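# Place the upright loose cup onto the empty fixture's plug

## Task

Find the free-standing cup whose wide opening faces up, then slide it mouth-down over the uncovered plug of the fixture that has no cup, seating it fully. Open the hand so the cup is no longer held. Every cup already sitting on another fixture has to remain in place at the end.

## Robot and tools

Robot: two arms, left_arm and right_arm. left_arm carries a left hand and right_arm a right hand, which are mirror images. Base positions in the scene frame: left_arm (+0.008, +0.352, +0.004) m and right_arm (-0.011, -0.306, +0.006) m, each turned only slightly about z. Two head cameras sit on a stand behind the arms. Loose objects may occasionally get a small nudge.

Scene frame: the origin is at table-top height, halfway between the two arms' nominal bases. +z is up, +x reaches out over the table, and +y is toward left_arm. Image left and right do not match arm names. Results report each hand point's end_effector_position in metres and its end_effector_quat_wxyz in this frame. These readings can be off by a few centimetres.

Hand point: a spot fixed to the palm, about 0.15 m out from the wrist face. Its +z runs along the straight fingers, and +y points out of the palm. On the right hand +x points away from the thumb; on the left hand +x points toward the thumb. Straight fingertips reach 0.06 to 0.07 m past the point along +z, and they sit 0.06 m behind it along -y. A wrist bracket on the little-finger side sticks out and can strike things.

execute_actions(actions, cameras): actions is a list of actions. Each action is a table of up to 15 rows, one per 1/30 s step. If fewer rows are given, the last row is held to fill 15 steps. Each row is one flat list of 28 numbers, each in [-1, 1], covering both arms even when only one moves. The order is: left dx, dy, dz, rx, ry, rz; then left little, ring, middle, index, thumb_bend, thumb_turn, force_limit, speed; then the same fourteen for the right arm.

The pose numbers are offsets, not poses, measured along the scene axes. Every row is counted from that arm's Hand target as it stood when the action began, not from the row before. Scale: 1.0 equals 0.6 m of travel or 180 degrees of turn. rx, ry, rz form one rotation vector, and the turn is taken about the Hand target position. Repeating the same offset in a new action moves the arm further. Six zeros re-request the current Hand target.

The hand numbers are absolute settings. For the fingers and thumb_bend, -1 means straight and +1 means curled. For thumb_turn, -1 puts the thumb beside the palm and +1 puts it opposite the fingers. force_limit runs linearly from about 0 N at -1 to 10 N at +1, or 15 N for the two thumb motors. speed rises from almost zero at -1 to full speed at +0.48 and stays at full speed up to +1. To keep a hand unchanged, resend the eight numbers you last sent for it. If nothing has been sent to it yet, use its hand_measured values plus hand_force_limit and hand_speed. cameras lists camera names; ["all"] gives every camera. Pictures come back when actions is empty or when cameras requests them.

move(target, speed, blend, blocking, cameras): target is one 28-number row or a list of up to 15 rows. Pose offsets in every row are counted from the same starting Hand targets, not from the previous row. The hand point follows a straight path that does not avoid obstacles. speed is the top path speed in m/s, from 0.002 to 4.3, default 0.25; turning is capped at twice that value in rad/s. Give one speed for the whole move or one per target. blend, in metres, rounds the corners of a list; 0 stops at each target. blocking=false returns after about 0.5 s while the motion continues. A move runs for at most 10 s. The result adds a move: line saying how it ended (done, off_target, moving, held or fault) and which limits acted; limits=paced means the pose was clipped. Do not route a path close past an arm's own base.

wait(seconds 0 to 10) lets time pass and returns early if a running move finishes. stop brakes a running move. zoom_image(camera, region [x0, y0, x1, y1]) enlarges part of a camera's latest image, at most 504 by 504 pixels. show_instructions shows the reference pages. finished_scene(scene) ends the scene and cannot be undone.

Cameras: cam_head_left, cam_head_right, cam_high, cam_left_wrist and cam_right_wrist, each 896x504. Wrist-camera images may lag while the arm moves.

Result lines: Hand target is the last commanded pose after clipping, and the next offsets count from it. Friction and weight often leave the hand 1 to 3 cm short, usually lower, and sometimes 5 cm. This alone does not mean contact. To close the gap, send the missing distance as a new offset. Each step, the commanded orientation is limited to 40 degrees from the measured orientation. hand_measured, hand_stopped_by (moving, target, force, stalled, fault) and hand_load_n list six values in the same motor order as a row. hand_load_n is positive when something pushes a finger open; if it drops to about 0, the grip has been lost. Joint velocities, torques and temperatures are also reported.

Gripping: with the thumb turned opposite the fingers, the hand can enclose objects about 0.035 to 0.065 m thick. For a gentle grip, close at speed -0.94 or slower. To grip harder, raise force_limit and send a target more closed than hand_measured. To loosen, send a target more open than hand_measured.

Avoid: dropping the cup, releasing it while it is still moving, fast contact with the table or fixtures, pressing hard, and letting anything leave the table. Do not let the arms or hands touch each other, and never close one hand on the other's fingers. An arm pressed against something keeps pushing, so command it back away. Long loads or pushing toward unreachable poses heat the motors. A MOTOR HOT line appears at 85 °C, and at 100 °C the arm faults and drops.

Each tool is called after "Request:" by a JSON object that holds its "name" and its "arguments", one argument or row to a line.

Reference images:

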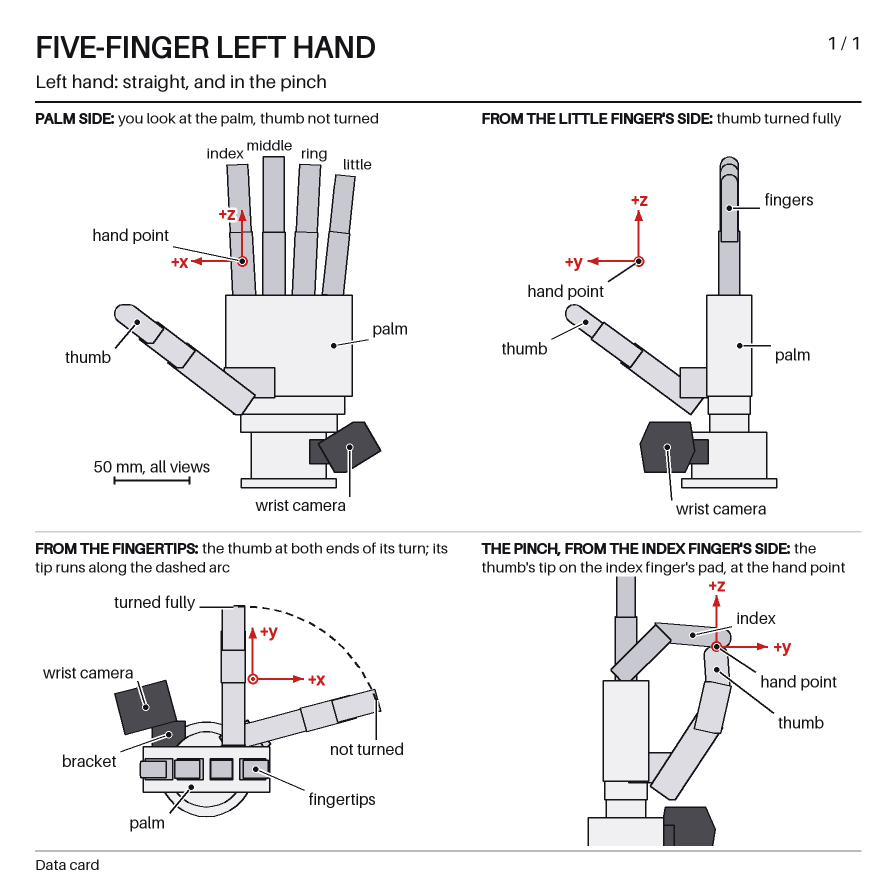

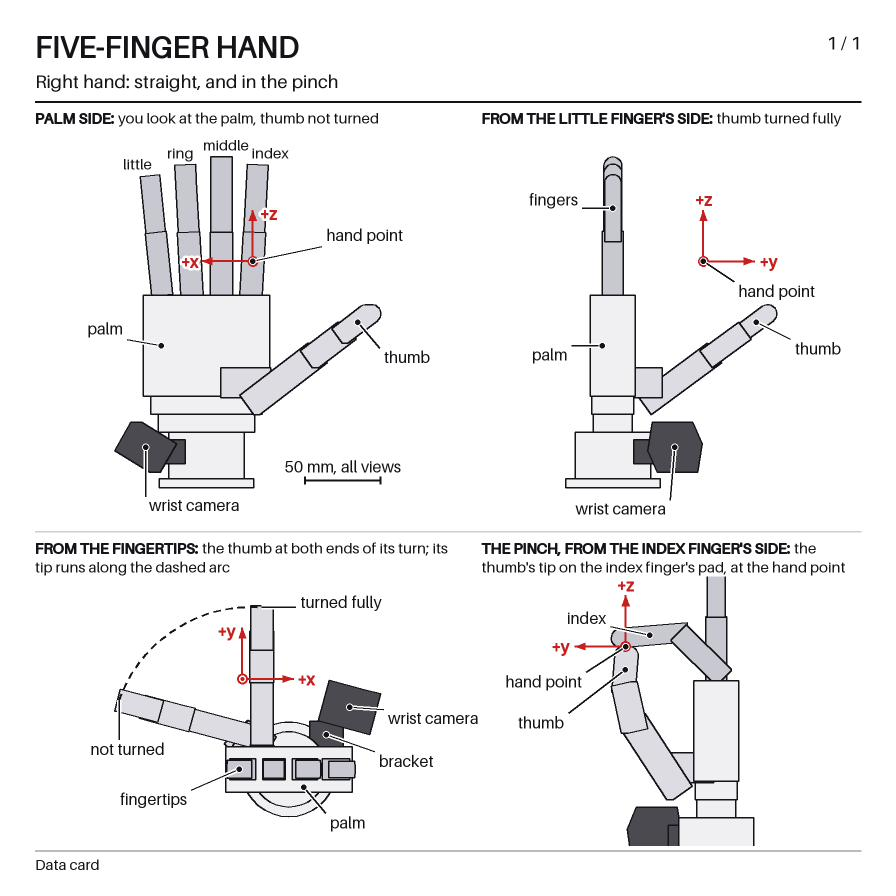

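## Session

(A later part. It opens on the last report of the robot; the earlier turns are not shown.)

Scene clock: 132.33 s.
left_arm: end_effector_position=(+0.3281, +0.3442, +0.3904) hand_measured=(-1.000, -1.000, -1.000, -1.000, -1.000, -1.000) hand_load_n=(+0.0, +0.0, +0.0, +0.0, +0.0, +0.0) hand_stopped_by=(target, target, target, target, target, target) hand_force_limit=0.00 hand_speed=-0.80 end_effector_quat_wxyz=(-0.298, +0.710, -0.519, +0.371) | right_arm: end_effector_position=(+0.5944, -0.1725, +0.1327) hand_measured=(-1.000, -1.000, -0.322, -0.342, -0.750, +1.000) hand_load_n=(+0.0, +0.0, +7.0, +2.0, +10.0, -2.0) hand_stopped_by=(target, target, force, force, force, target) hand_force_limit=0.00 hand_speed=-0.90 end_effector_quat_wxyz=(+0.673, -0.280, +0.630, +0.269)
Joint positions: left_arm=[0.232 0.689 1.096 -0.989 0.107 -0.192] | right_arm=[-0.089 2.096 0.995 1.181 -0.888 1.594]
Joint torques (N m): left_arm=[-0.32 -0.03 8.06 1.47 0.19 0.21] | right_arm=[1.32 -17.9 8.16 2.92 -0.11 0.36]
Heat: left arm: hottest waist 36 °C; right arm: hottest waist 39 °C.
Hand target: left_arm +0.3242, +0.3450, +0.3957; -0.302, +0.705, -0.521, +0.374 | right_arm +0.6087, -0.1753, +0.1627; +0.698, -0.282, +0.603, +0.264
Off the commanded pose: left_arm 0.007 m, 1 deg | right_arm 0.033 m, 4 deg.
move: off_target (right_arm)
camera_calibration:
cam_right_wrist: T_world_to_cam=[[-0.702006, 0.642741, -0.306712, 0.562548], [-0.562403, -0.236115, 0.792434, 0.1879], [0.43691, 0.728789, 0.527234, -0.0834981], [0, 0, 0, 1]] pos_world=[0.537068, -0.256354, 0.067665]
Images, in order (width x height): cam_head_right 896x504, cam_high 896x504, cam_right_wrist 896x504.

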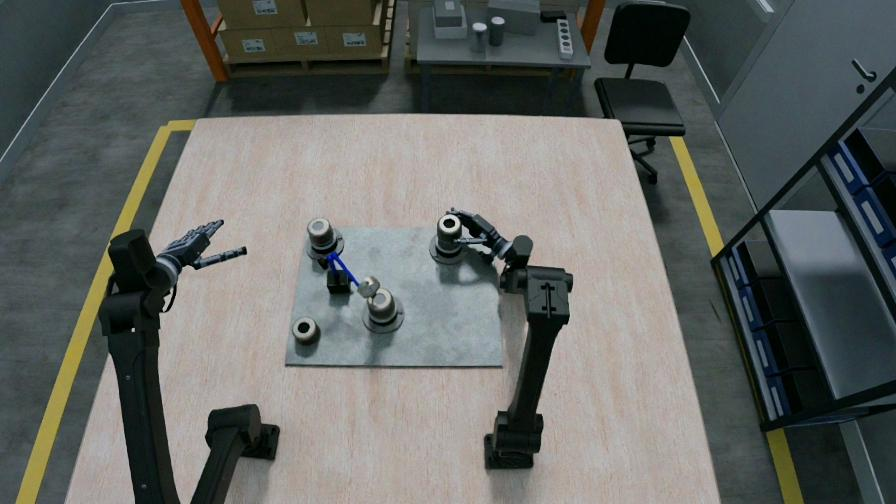

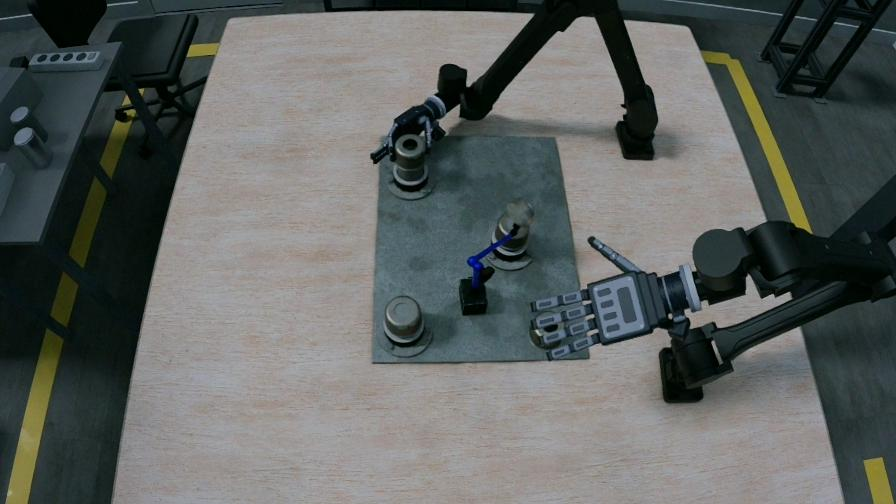

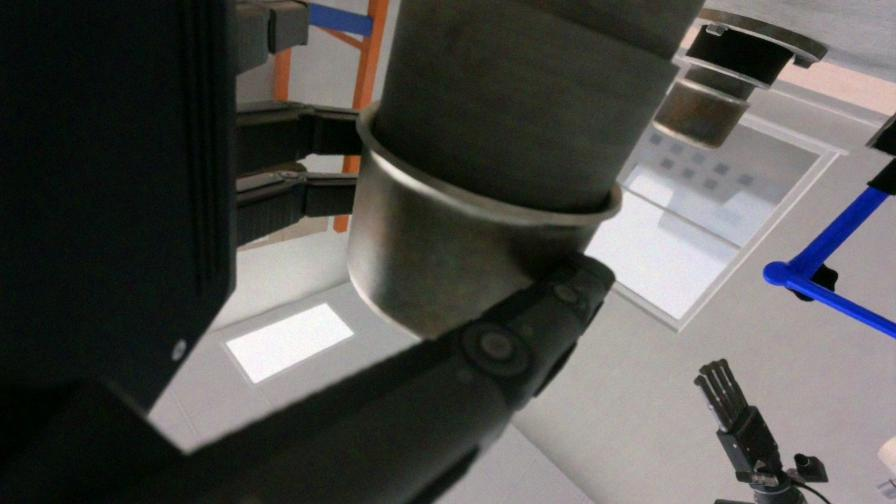

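Request:
{"name": "move", "arguments": {
  "target": [
    [0,0,0,0,0,0,-1,-1,-1,-1,-1,-1,0,-0.8,0.0,0.0,-0.025,0,0,0,-1,-1,0.2,0.2,0.0,1,0.0,-0.9]
  ],
  "speed": 0.03,
  "cameras": ["cam_head_right","cam_high","cam_right_wrist"]
}}

Request:
{"name": "zoom_image", "arguments": {
  "camera": "cam_high",
  "region": [350, 90, 480, 220]
}}

Scene clock: 134.13 s.
left_arm: end_effector_position=(+0.3281, +0.3442, +0.3904) hand_measured=(-1.000, -1.000, -1.000, -1.000, -1.000, -1.000) hand_load_n=(+0.0, +0.0, +0.0, +0.0, +0.0, +0.0) hand_stopped_by=(target, target, target, target, target, target) hand_force_limit=0.00 hand_speed=-0.80 end_effector_quat_wxyz=(-0.298, +0.710, -0.519, +0.371) | right_arm: end_effector_position=(+0.5947, -0.1735, +0.1195) hand_measured=(-1.000, -1.000, -0.322, -0.342, -0.750, +1.000) hand_load_n=(+0.0, +0.0, +6.5, +2.5, +10.5, -1.5) hand_stopped_by=(target, target, force, force, force, target) hand_force_limit=0.00 hand_speed=-0.90 end_effector_quat_wxyz=(+0.674, -0.279, +0.629, +0.269)
Joint positions: left_arm=[0.232 0.689 1.096 -0.989 0.107 -0.192] | right_arm=[-0.09 2.132 1.001 1.213 -0.888 1.597]
Joint torques (N m): left_arm=[-0.09 0.03 8.08 1.16 0.21 0.14] | right_arm=[1.44 -17.96 7.86 2.89 -0.1 0.33]
Heat: left arm: hottest waist 36 °C; right arm: hottest waist 39 °C.
Hand target: left_arm +0.3242, +0.3450, +0.3957; -0.302, +0.705, -0.521, +0.374 | right_arm +0.6087, -0.1753, +0.1477; +0.698, -0.282, +0.603, +0.264
Off the commanded pose: left_arm 0.007 m, 1 deg | right_arm 0.032 m, 4 deg.
move: off_target (right_arm)
camera_calibration:
cam_right_wrist: T_world_to_cam=[[-0.700853, 0.6443, -0.306076, 0.558899], [-0.56337, -0.236796, 0.791544, 0.198899], [0.437514, 0.72719, 0.528939, -0.0768097], [0, 0, 0, 1]] pos_world=[0.537365, -0.257144, 0.0542554]
Images, in order (width x height): cam_head_right 896x504, cam_high 896x504, cam_right_wrist 896x504.

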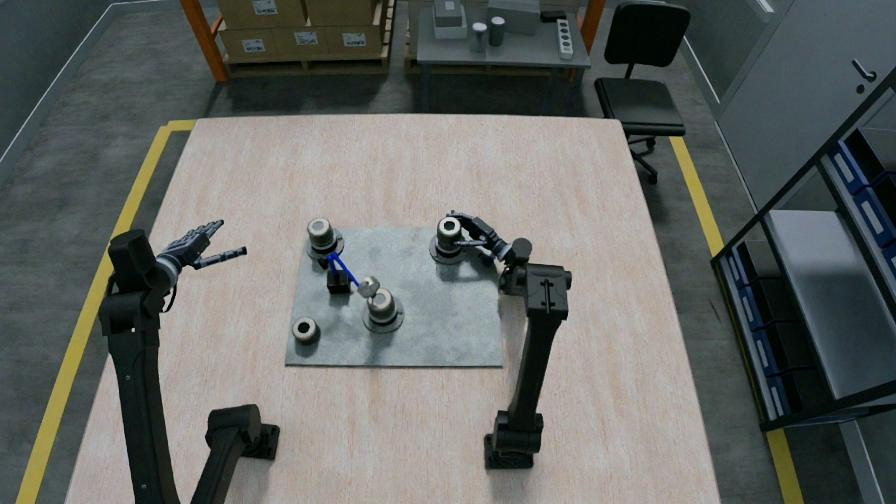

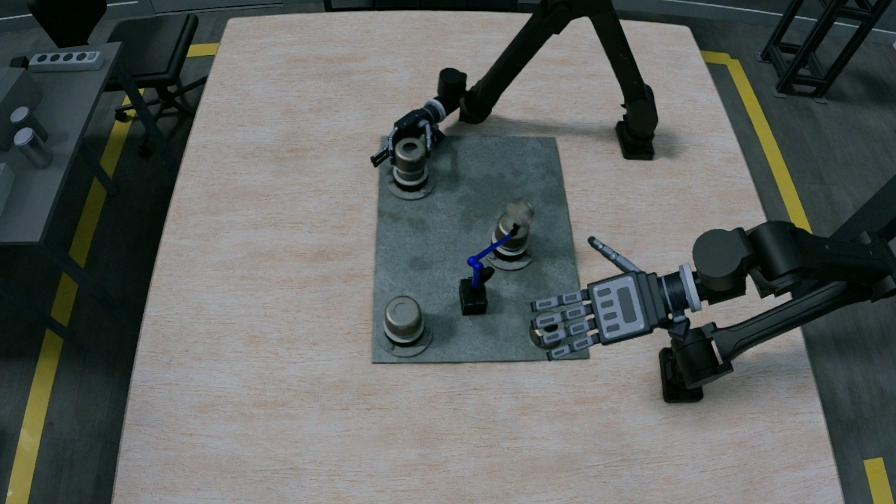

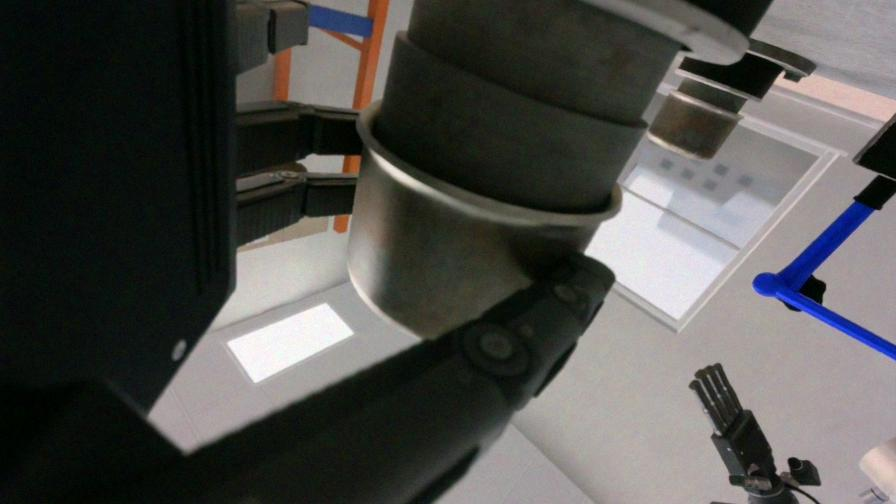

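Scaled by 3.877 from the camera's 896x504 image, which has a finer 1280x720 frame.

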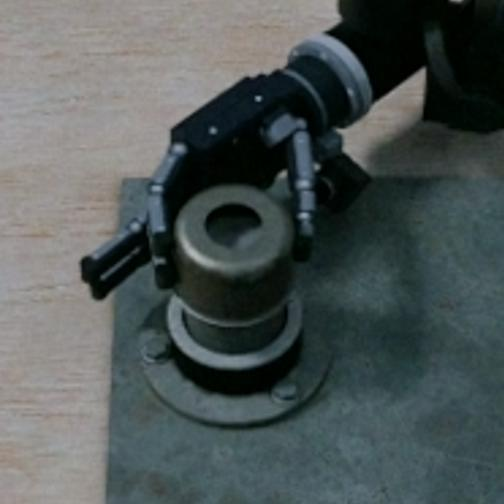

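Request:
{"name": "move", "arguments": {
  "target": [
    [0,0,0,0,0,0,-1,-1,-1,-1,-1,-1,0,-0.8,0.0,0.0,-0.018,0,0,0,-1,-1,0.2,0.2,0.0,1,0.0,-0.9]
  ],
  "speed": 0.03,
  "cameras": ["cam_head_right","cam_high","cam_right_wrist"]
}}

Request:
{"name": "zoom_image", "arguments": {
  "camera": "cam_high",
  "region": [350, 90, 480, 220]
}}

Request:
{"name": "zoom_image", "arguments": {
  "camera": "cam_head_right",
  "region": [400, 190, 540, 290]
}}

Scene clock: 135.97 s.
left_arm: end_effector_position=(+0.3281, +0.3442, +0.3904) hand_measured=(-1.000, -1.000, -1.000, -1.000, -1.000, -1.000) hand_load_n=(+0.0, +0.0, +0.0, +0.0, +0.0, +0.0) hand_stopped_by=(target, target, target, target, target, target) hand_force_limit=0.00 hand_speed=-0.80 end_effector_quat_wxyz=(-0.298, +0.710, -0.519, +0.371) | right_arm: end_effector_position=(+0.5946, -0.1736, +0.1160) hand_measured=(-1.000, -1.000, -0.322, -0.342, -0.750, +1.000) hand_load_n=(+0.0, +0.0, +6.0, +2.0, +10.5, +0.0) hand_stopped_by=(target, target, force, force, force, target) hand_force_limit=0.00 hand_speed=-0.90 end_effector_quat_wxyz=(+0.676, -0.279, +0.625, +0.271)
Joint positions: left_arm=[0.232 0.689 1.096 -0.989 0.107 -0.192] | right_arm=[-0.09 2.15 1.007 1.242 -0.891 1.611]
Joint torques (N m): left_arm=[0.15 -0.15 7.91 1.24 0.18 0.19] | right_arm=[1.44 -17.38 7.65 2.61 0.01 0.19]
Heat: left arm: hottest waist 36 °C; right arm: hottest waist 39 °C.
Hand target: left_arm +0.3242, +0.3450, +0.3957; -0.302, +0.705, -0.521, +0.374 | right_arm +0.6087, -0.1753, +0.1369; +0.698, -0.282, +0.603, +0.264
Off the commanded pose: left_arm 0.007 m, 1 deg | right_arm 0.025 m, 4 deg.
move: off_target (right_arm)
camera_calibration:
cam_right_wrist: T_world_to_cam=[[-0.701189, 0.643985, -0.305968, 0.557814], [-0.567928, -0.245051, 0.785753, 0.203628], [0.431035, 0.724729, 0.537565, -0.0724223], [0, 0, 0, 1]] pos_world=[0.537996, -0.256838, 0.0496036]
Images, in order (width x height): cam_head_right 896x504, cam_high 896x504, cam_right_wrist 896x504.

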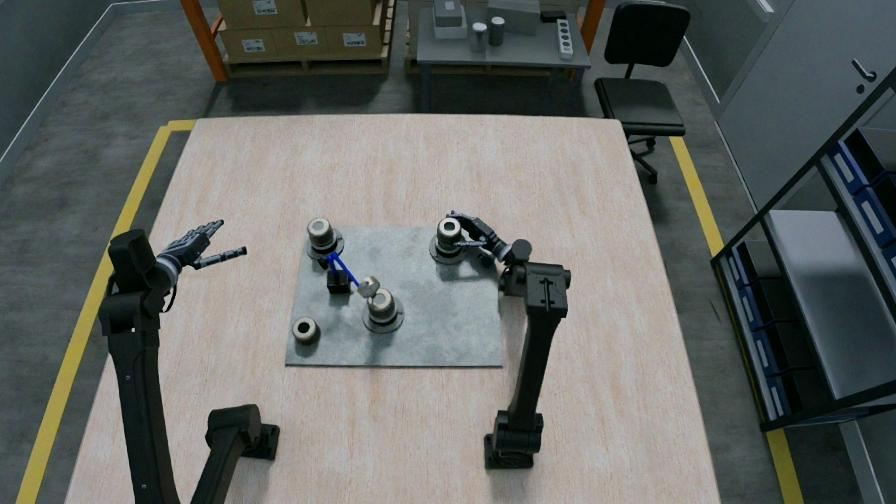

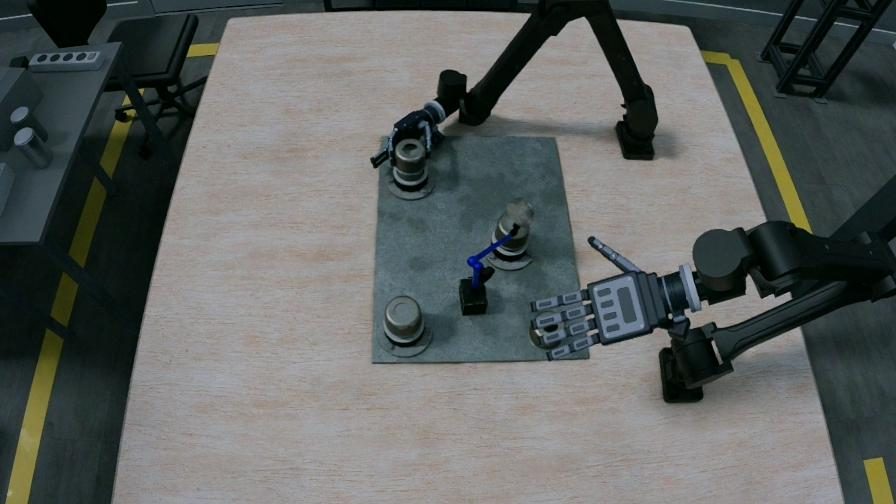

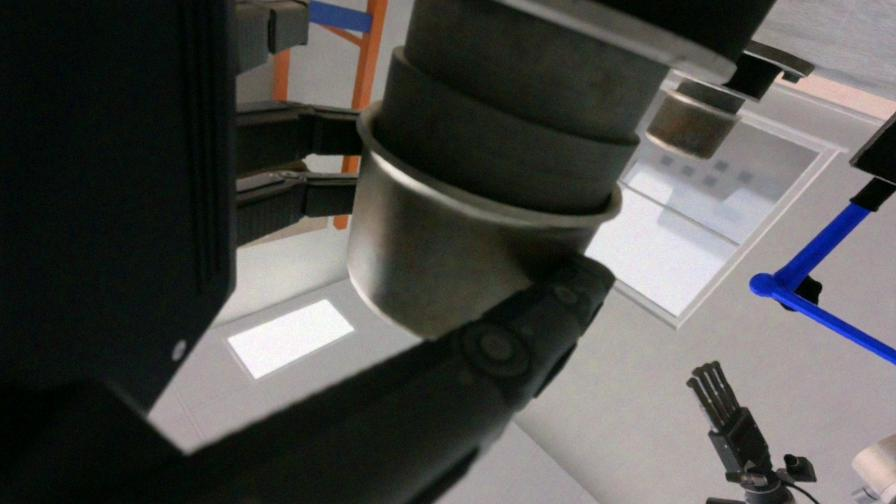

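Scaled by 3.877 from the camera's 896x504 image, which has a finer 1280x720 frame.

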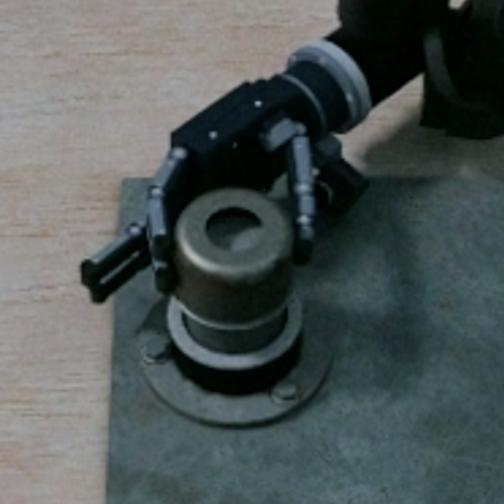

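Scaled by 3.600 from the camera's 896x504 image, which has a finer 1280x720 frame.

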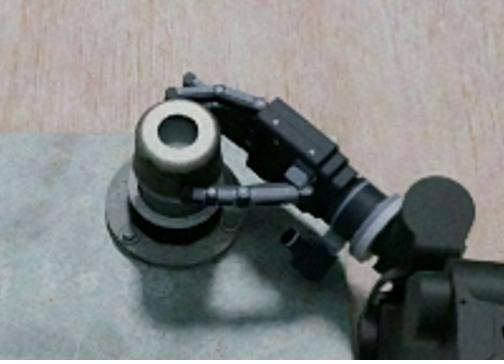

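Request:
{"name": "execute_actions", "arguments": {
  "actions": []
}}

Request:
{"name": "zoom_image", "arguments": {
  "camera": "cam_head_left",
  "region": [390, 190, 530, 290]
}}

Request:
{"name": "zoom_image", "arguments": {
  "camera": "cam_high",
  "region": [390, 100, 470, 180]
}}

Request:
{"name": "zoom_image", "arguments": {
  "camera": "cam_left_wrist",
  "region": [250, 270, 510, 504]
}}

Scene clock: 137.80 s.
left_arm: end_effector_position=(+0.3281, +0.3442, +0.3904) hand_measured=(-1.000, -1.000, -1.000, -1.000, -1.000, -1.000) hand_load_n=(+0.0, +0.0, -0.5, +0.0, +0.0, -0.5) hand_stopped_by=(target, target, target, target, target, target) hand_force_limit=0.00 hand_speed=-0.80 end_effector_quat_wxyz=(-0.298, +0.710, -0.519, +0.371) | right_arm: end_effector_position=(+0.5946, -0.1736, +0.1160) hand_measured=(-1.000, -1.000, -0.322, -0.342, -0.750, +1.000) hand_load_n=(+0.0, +0.0, +5.5, +2.5, +11.0, +0.0) hand_stopped_by=(target, target, force, force, force, target) hand_force_limit=0.00 hand_speed=-0.90 end_effector_quat_wxyz=(+0.676, -0.279, +0.625, +0.271)
Joint positions: left_arm=[0.232 0.689 1.096 -0.989 0.107 -0.192] | right_arm=[-0.09 2.15 1.007 1.242 -0.891 1.611]
Joint velocities: within noise
Joint torques (N m): left_arm=[0.38 0.15 7.91 1.4 0.15 0.18] | right_arm=[1.55 -17.32 7.66 2.63 0 0.2]
Motor temperatures (°C): left_arm=[36 33 36 34 31 35] | right_arm=[39 35 36 35 31 31]
Heat: left arm: hottest waist 36 °C; right arm: hottest waist 39 °C.
Hand target: left_arm +0.3242, +0.3450, +0.3957; -0.302, +0.705, -0.521, +0.374 | right_arm +0.6087, -0.1753, +0.1369; +0.698, -0.282, +0.603, +0.264
Off the commanded pose: left_arm 0.007 m, 1 deg | right_arm 0.025 m, 4 deg.
camera_calibration:
cam_left_wrist: T_world_to_cam=[[0.521403, 0.0582356, 0.851321, -0.530778], [-0.401335, -0.863699, 0.304885, 0.309505], [0.75304, -0.500632, -0.426963, 0.207457], [0, 0, 0, 1]] pos_world=[0.244741, 0.402089, 0.446075]
cam_right_wrist: T_world_to_cam=[[-0.701189, 0.643985, -0.305968, 0.557814], [-0.567928, -0.245051, 0.785753, 0.203628], [0.431035, 0.724729, 0.537565, -0.0724223], [0, 0, 0, 1]] pos_world=[0.537996, -0.256838, 0.0496036]

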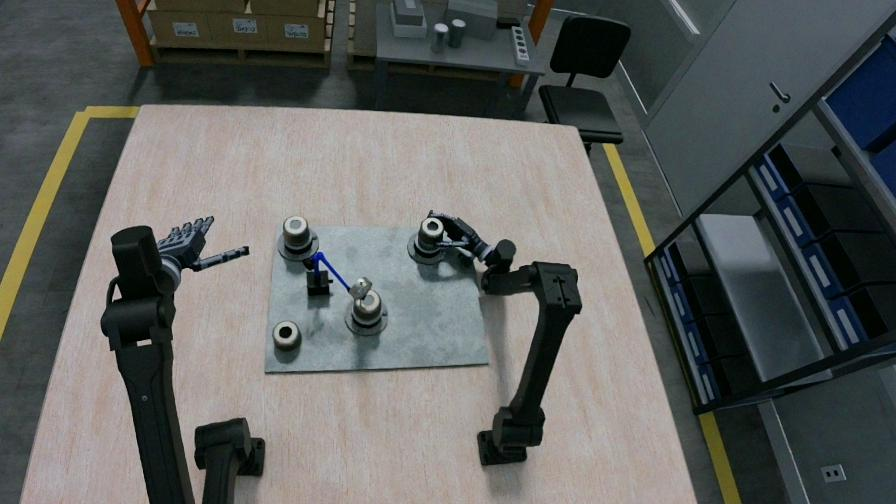

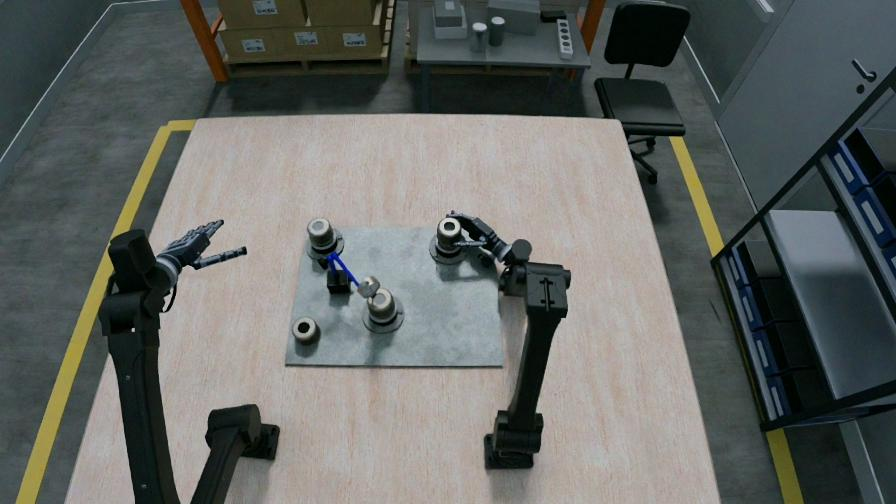

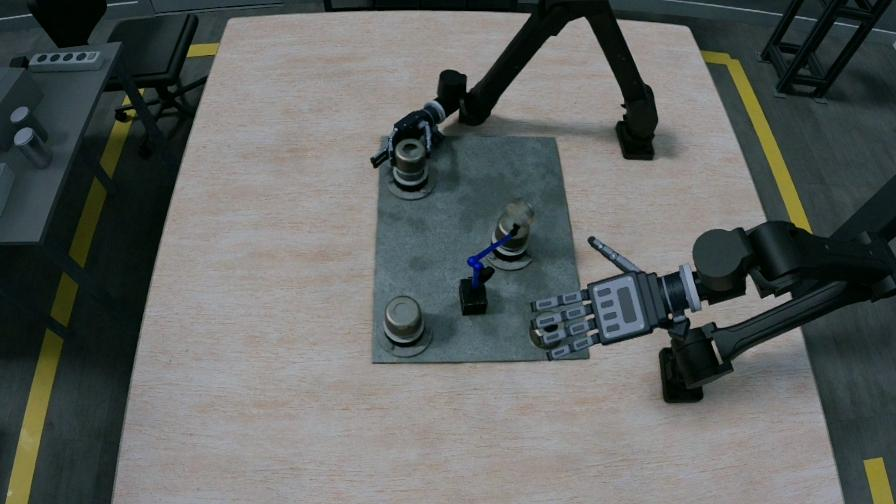

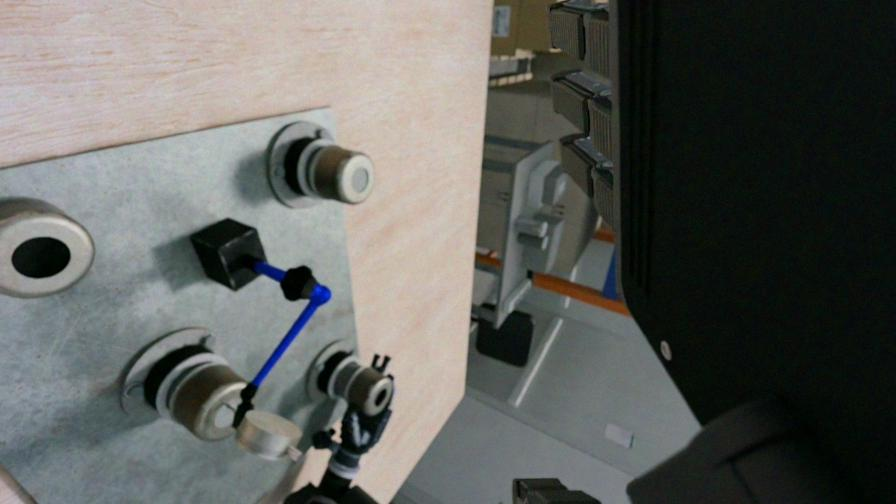

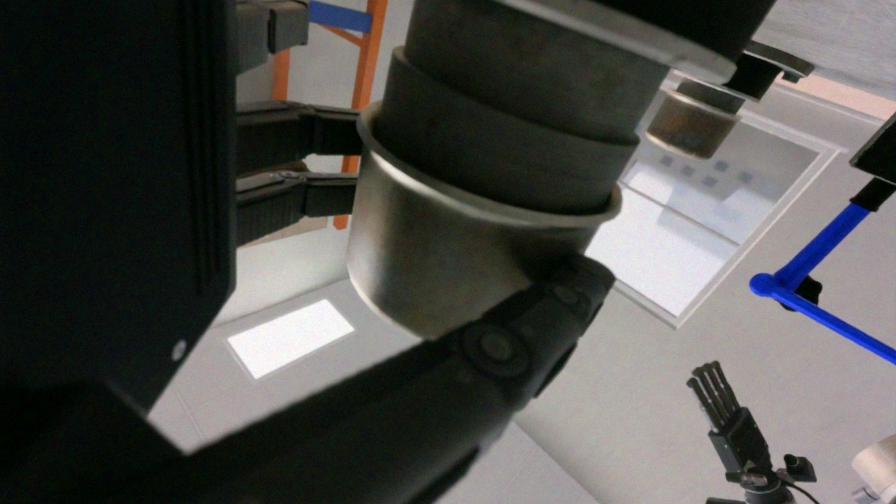

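Scaled by 3.600 from the camera's 896x504 image, which has a finer 1280x720 frame.

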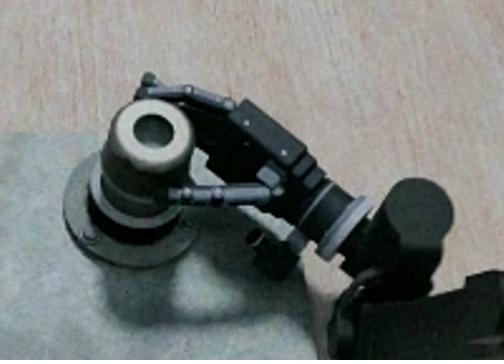

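Scaled by 6.300 from the camera's 896x504 image, which has a finer 1280x720 frame.

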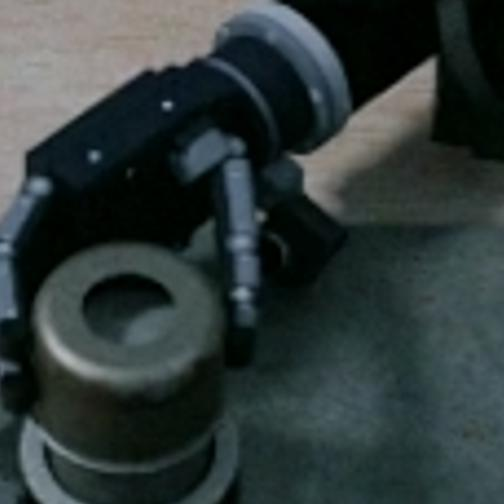

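Scaled by 1.938 from the camera's 896x504 image, which has a finer 1280x720 frame.

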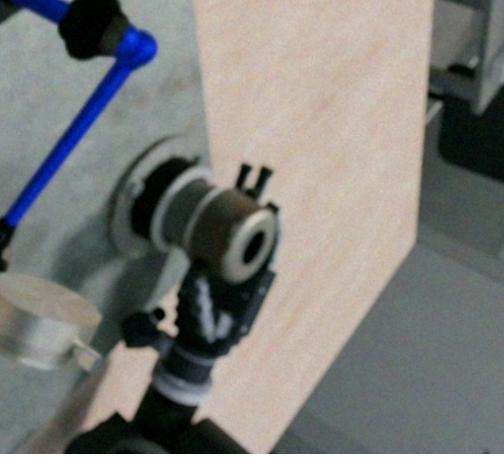

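Request:
{"name": "move", "arguments": {
  "target": [
    [0,0,0,0,0,0,-1,-1,-1,-1,-1,-1,0,-0.8,-0.004,0.004,-0.025,0.001,0.007,-0.003,-1,-1,0.2,0.2,0.0,1,0.0,-0.9]
  ],
  "speed": 0.03,
  "cameras": ["cam_head_right","cam_high","cam_right_wrist"]
}}

Request:
{"name": "zoom_image", "arguments": {
  "camera": "cam_high",
  "region": [390, 100, 470, 180]
}}

Request:
{"name": "zoom_image", "arguments": {
  "camera": "cam_right_wrist",
  "region": [300, 0, 760, 360]
}}

Scene clock: 141.03 s.
left_arm: end_effector_position=(+0.3281, +0.3442, +0.3904) hand_measured=(-1.000, -1.000, -1.000, -1.000, -1.000, -1.000) hand_load_n=(+0.0, +0.0, +0.0, +0.0, +0.0, +0.0) hand_stopped_by=(target, target, target, target, target, target) hand_force_limit=0.00 hand_speed=-0.80 end_effector_quat_wxyz=(-0.298, +0.710, -0.519, +0.371) | right_arm: end_effector_position=(+0.5945, -0.1740, +0.1110) hand_measured=(-1.000, -1.000, -0.322, -0.342, -0.750, +1.000) hand_load_n=(+0.0, +0.0, +6.0, +2.0, +10.5, -1.0) hand_stopped_by=(target, target, force, force, force, target) hand_force_limit=0.00 hand_speed=-0.90 end_effector_quat_wxyz=(+0.677, -0.277, +0.626, +0.271)
Joint positions: left_arm=[0.232 0.689 1.096 -0.989 0.107 -0.192] | right_arm=[-0.09 2.162 1.007 1.255 -0.886 1.612]
Joint torques (N m): left_arm=[0.21 0.03 7.87 1.05 0.2 0.2] | right_arm=[1.96 -16.44 6.68 2.56 0.44 0.17]
Heat: left arm: hottest waist 36 °C; right arm: hottest waist 39 °C.
Hand target: left_arm +0.3242, +0.3450, +0.3957; -0.302, +0.705, -0.521, +0.374 | right_arm +0.6063, -0.1729, +0.1219; +0.693, -0.275, +0.611, +0.265
Off the commanded pose: left_arm 0.007 m, 1 deg | right_arm 0.016 m, 3 deg.
move: off_target (right_arm)
camera_calibration:
cam_right_wrist: T_world_to_cam=[[-0.698616, 0.64761, -0.304198, 0.555442], [-0.568198, -0.243767, 0.785957, 0.207711], [0.43484, 0.721927, 0.538271, -0.0722474], [0, 0, 0, 1]] pos_world=[0.537477, -0.256919, 0.0446013]
Images, in order (width x height): cam_head_right 896x504, cam_high 896x504, cam_right_wrist 896x504.

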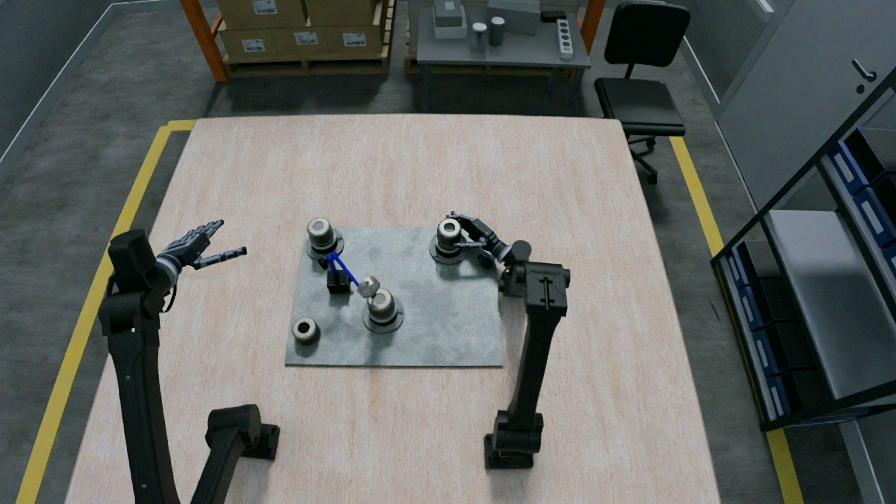

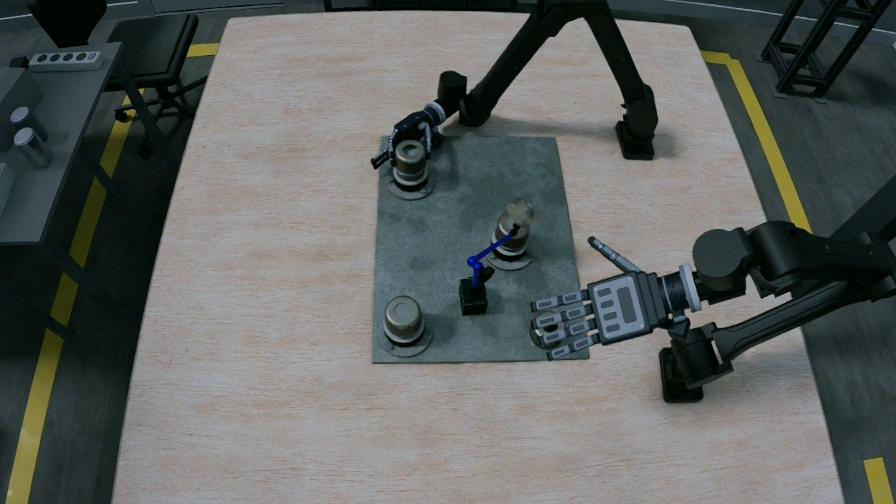

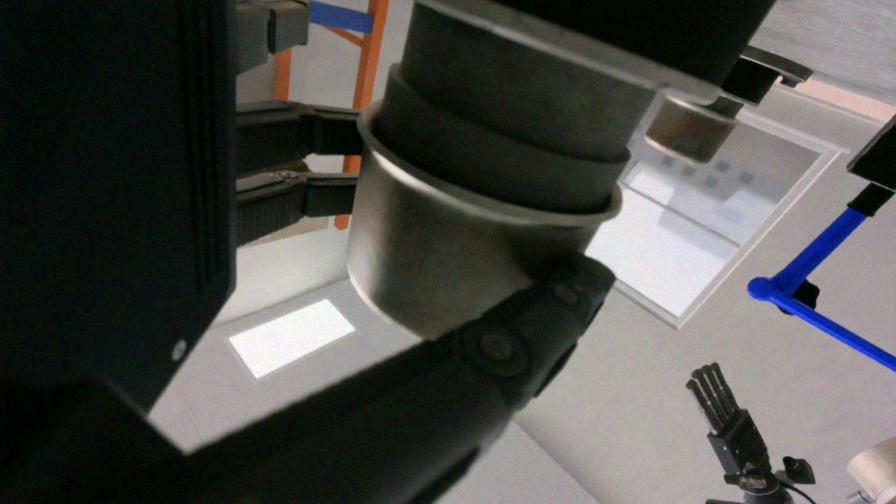

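Scaled by 6.300 from the camera's 896x504 image, which has a finer 1280x720 frame.

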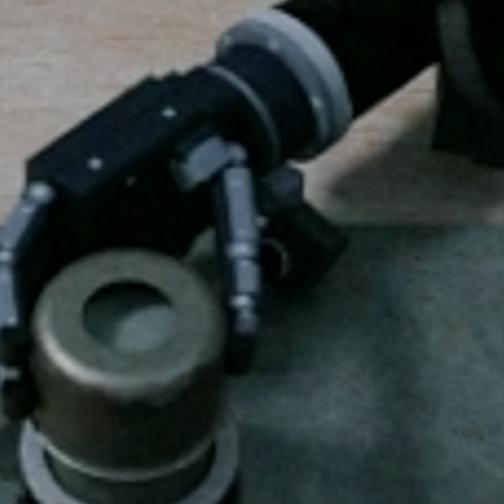

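Scaled by 1.096 from the camera's 896x504 image, which has a finer 1280x720 frame.

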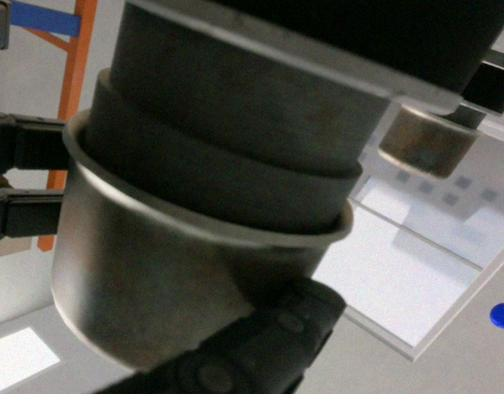

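Request:
{"name": "zoom_image", "arguments": {
  "camera": "cam_head_right",
  "region": [420, 200, 500, 280]
}}

Request:
{"name": "zoom_image", "arguments": {
  "camera": "cam_head_right",
  "region": [290, 200, 370, 280]
}}

Request:
{"name": "zoom_image", "arguments": {
  "camera": "cam_high",
  "region": [370, 270, 460, 360]
}}

Request:
{"name": "zoom_image", "arguments": {
  "camera": "cam_high",
  "region": [370, 110, 460, 200]
}}

Scaled by 6.300 from the camera's 896x504 image, which has a finer 1280x720 frame.

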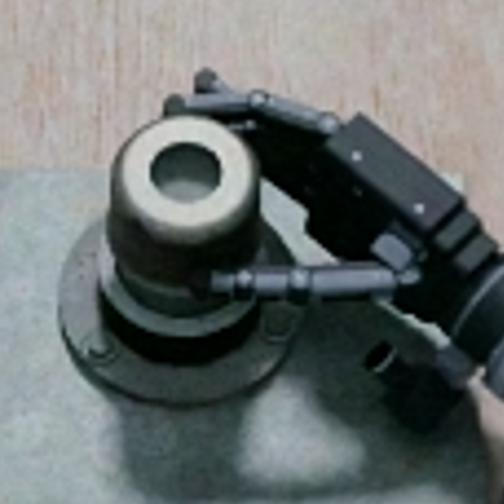

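Scaled by 6.300 from the camera's 896x504 image, which has a finer 1280x720 frame.

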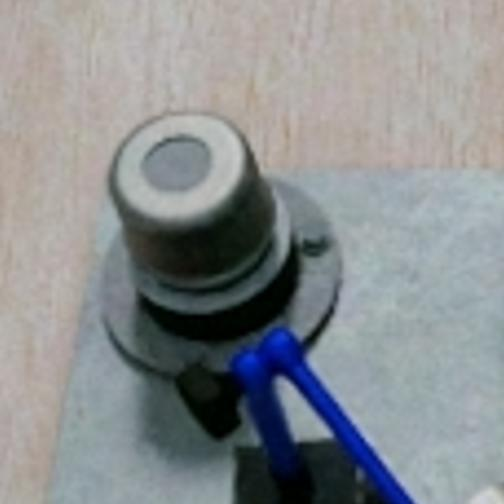

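Scaled by 5.600 from the camera's 896x504 image, which has a finer 1280x720 frame.

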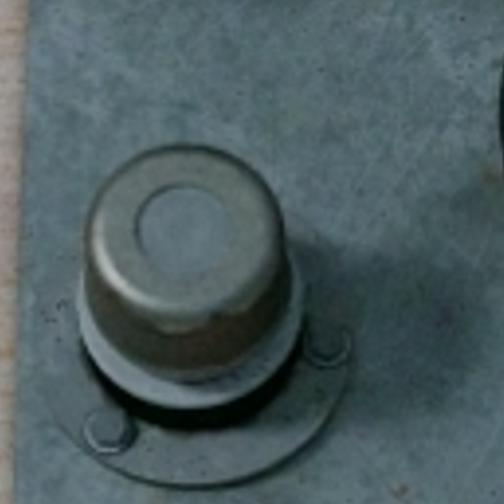

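Scaled by 5.600 from the camera's 896x504 image, which has a finer 1280x720 frame.

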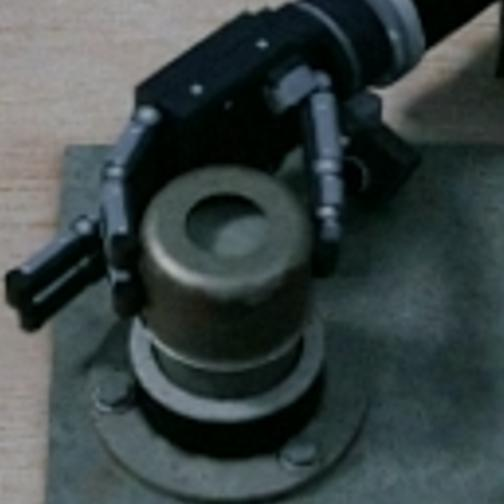

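Request:
{"name": "move", "arguments": {
  "target": [
    [0,0,0,0,0,0,-1,-1,-1,-1,-1,-1,0,-0.8,0,0,-0.017,0,0,0,-1,-1,0.2,0.2,0.0,1,0.0,-0.9]
  ],
  "speed": 0.03,
  "cameras": ["cam_head_right","cam_high","cam_right_wrist"]
}}

Request:
{"name": "zoom_image", "arguments": {
  "camera": "cam_high",
  "region": [370, 110, 460, 200]
}}

Request:
{"name": "zoom_image", "arguments": {
  "camera": "cam_head_right",
  "region": [420, 200, 520, 300]
}}

Scene clock: 144.30 s.
left_arm: end_effector_position=(+0.3281, +0.3442, +0.3904) hand_measured=(-1.000, -1.000, -1.000, -1.000, -1.000, -1.000) hand_load_n=(+0.0, +0.0, +0.0, +0.0, +0.0, +0.0) hand_stopped_by=(target, target, target, target, target, target) hand_force_limit=0.00 hand_speed=-0.80 end_effector_quat_wxyz=(-0.298, +0.710, -0.519, +0.371) | right_arm: end_effector_position=(+0.5944, -0.1741, +0.1102) hand_measured=(-1.000, -1.000, -0.322, -0.342, -0.750, +1.000) hand_load_n=(+0.0, -0.5, +7.0, +2.5, +10.0, -2.5) hand_stopped_by=(target, target, force, force, force, target) hand_force_limit=0.00 hand_speed=-0.90 end_effector_quat_wxyz=(+0.678, -0.276, +0.625, +0.272)
Joint positions: left_arm=[0.232 0.689 1.096 -0.989 0.107 -0.192] | right_arm=[-0.09 2.168 1.009 1.267 -0.886 1.62]
Joint torques (N m): left_arm=[0.03 -0.09 7.86 1.46 0.16 0.16] | right_arm=[1.96 -14.74 6.91 2.86 0.44 0.15]
Heat: left arm: hottest elbow 36 °C; right arm: hottest waist 39 °C.
Hand target: left_arm +0.3242, +0.3450, +0.3957; -0.302, +0.705, -0.521, +0.374 | right_arm +0.6063, -0.1729, +0.1117; +0.693, -0.275, +0.611, +0.265
Off the commanded pose: left_arm 0.007 m, 1 deg | right_arm 0.012 m, 2 deg.
move: off_target (right_arm)
camera_calibration:
cam_right_wrist: T_world_to_cam=[[-0.698338, 0.648606, -0.302712, 0.555015], [-0.569736, -0.2477, 0.783611, 0.2087], [0.433273, 0.719691, 0.542513, -0.0715328], [0, 0, 0, 1]] pos_world=[0.537485, -0.256809, 0.0432774]
Images, in order (width x height): cam_head_right 896x504, cam_high 896x504, cam_right_wrist 896x504.

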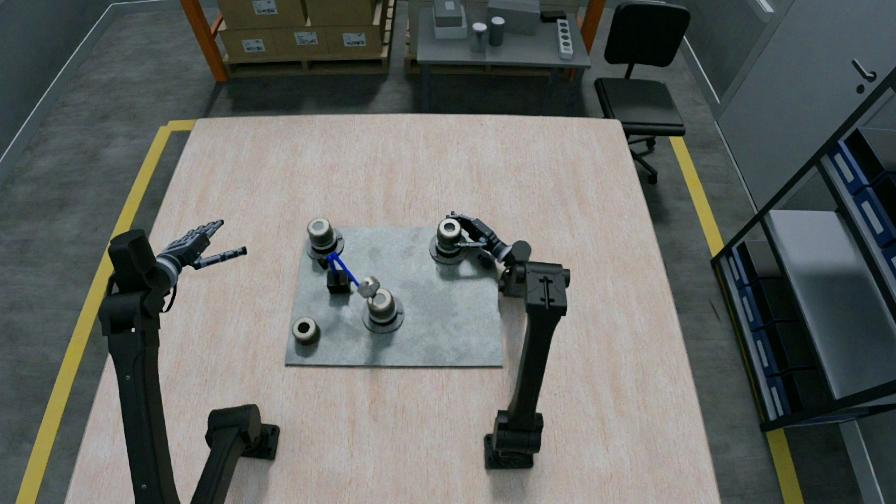

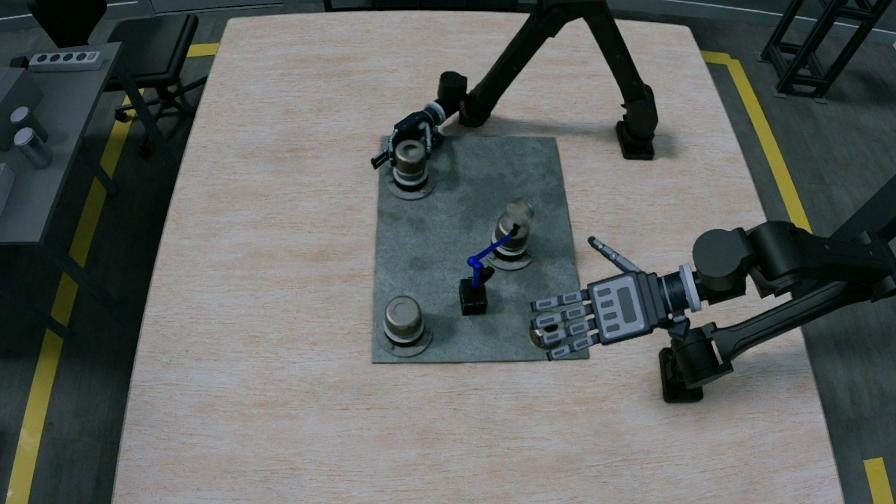

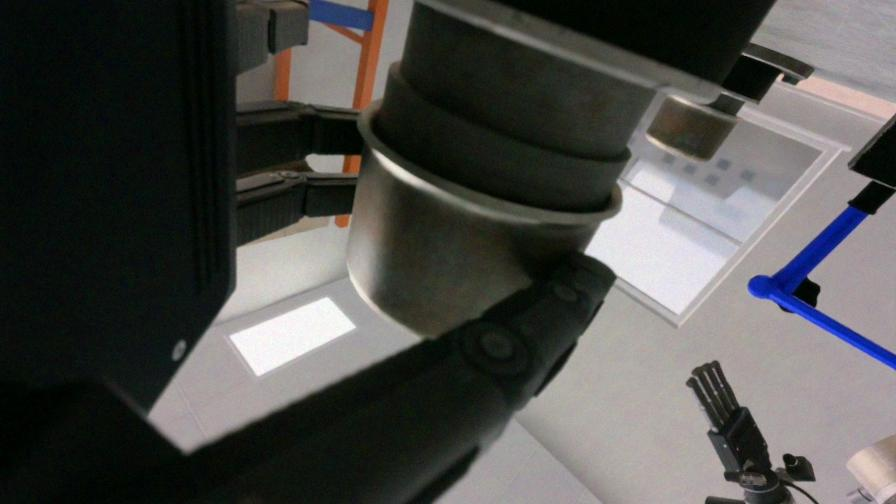

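Scaled by 5.600 from the camera's 896x504 image, which has a finer 1280x720 frame.

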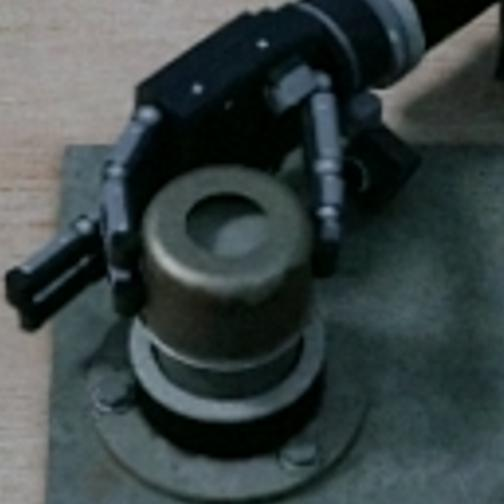

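Scaled by 5.040 from the camera's 896x504 image, which has a finer 1280x720 frame.

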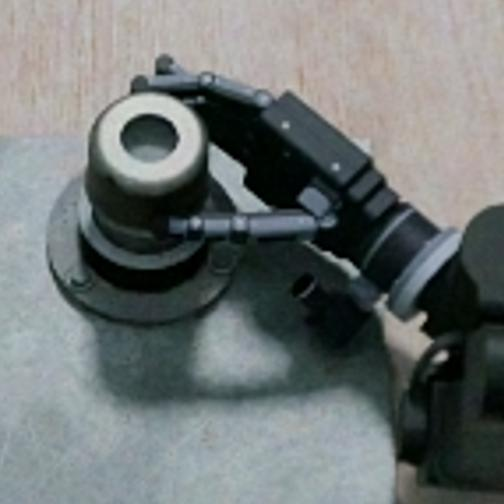

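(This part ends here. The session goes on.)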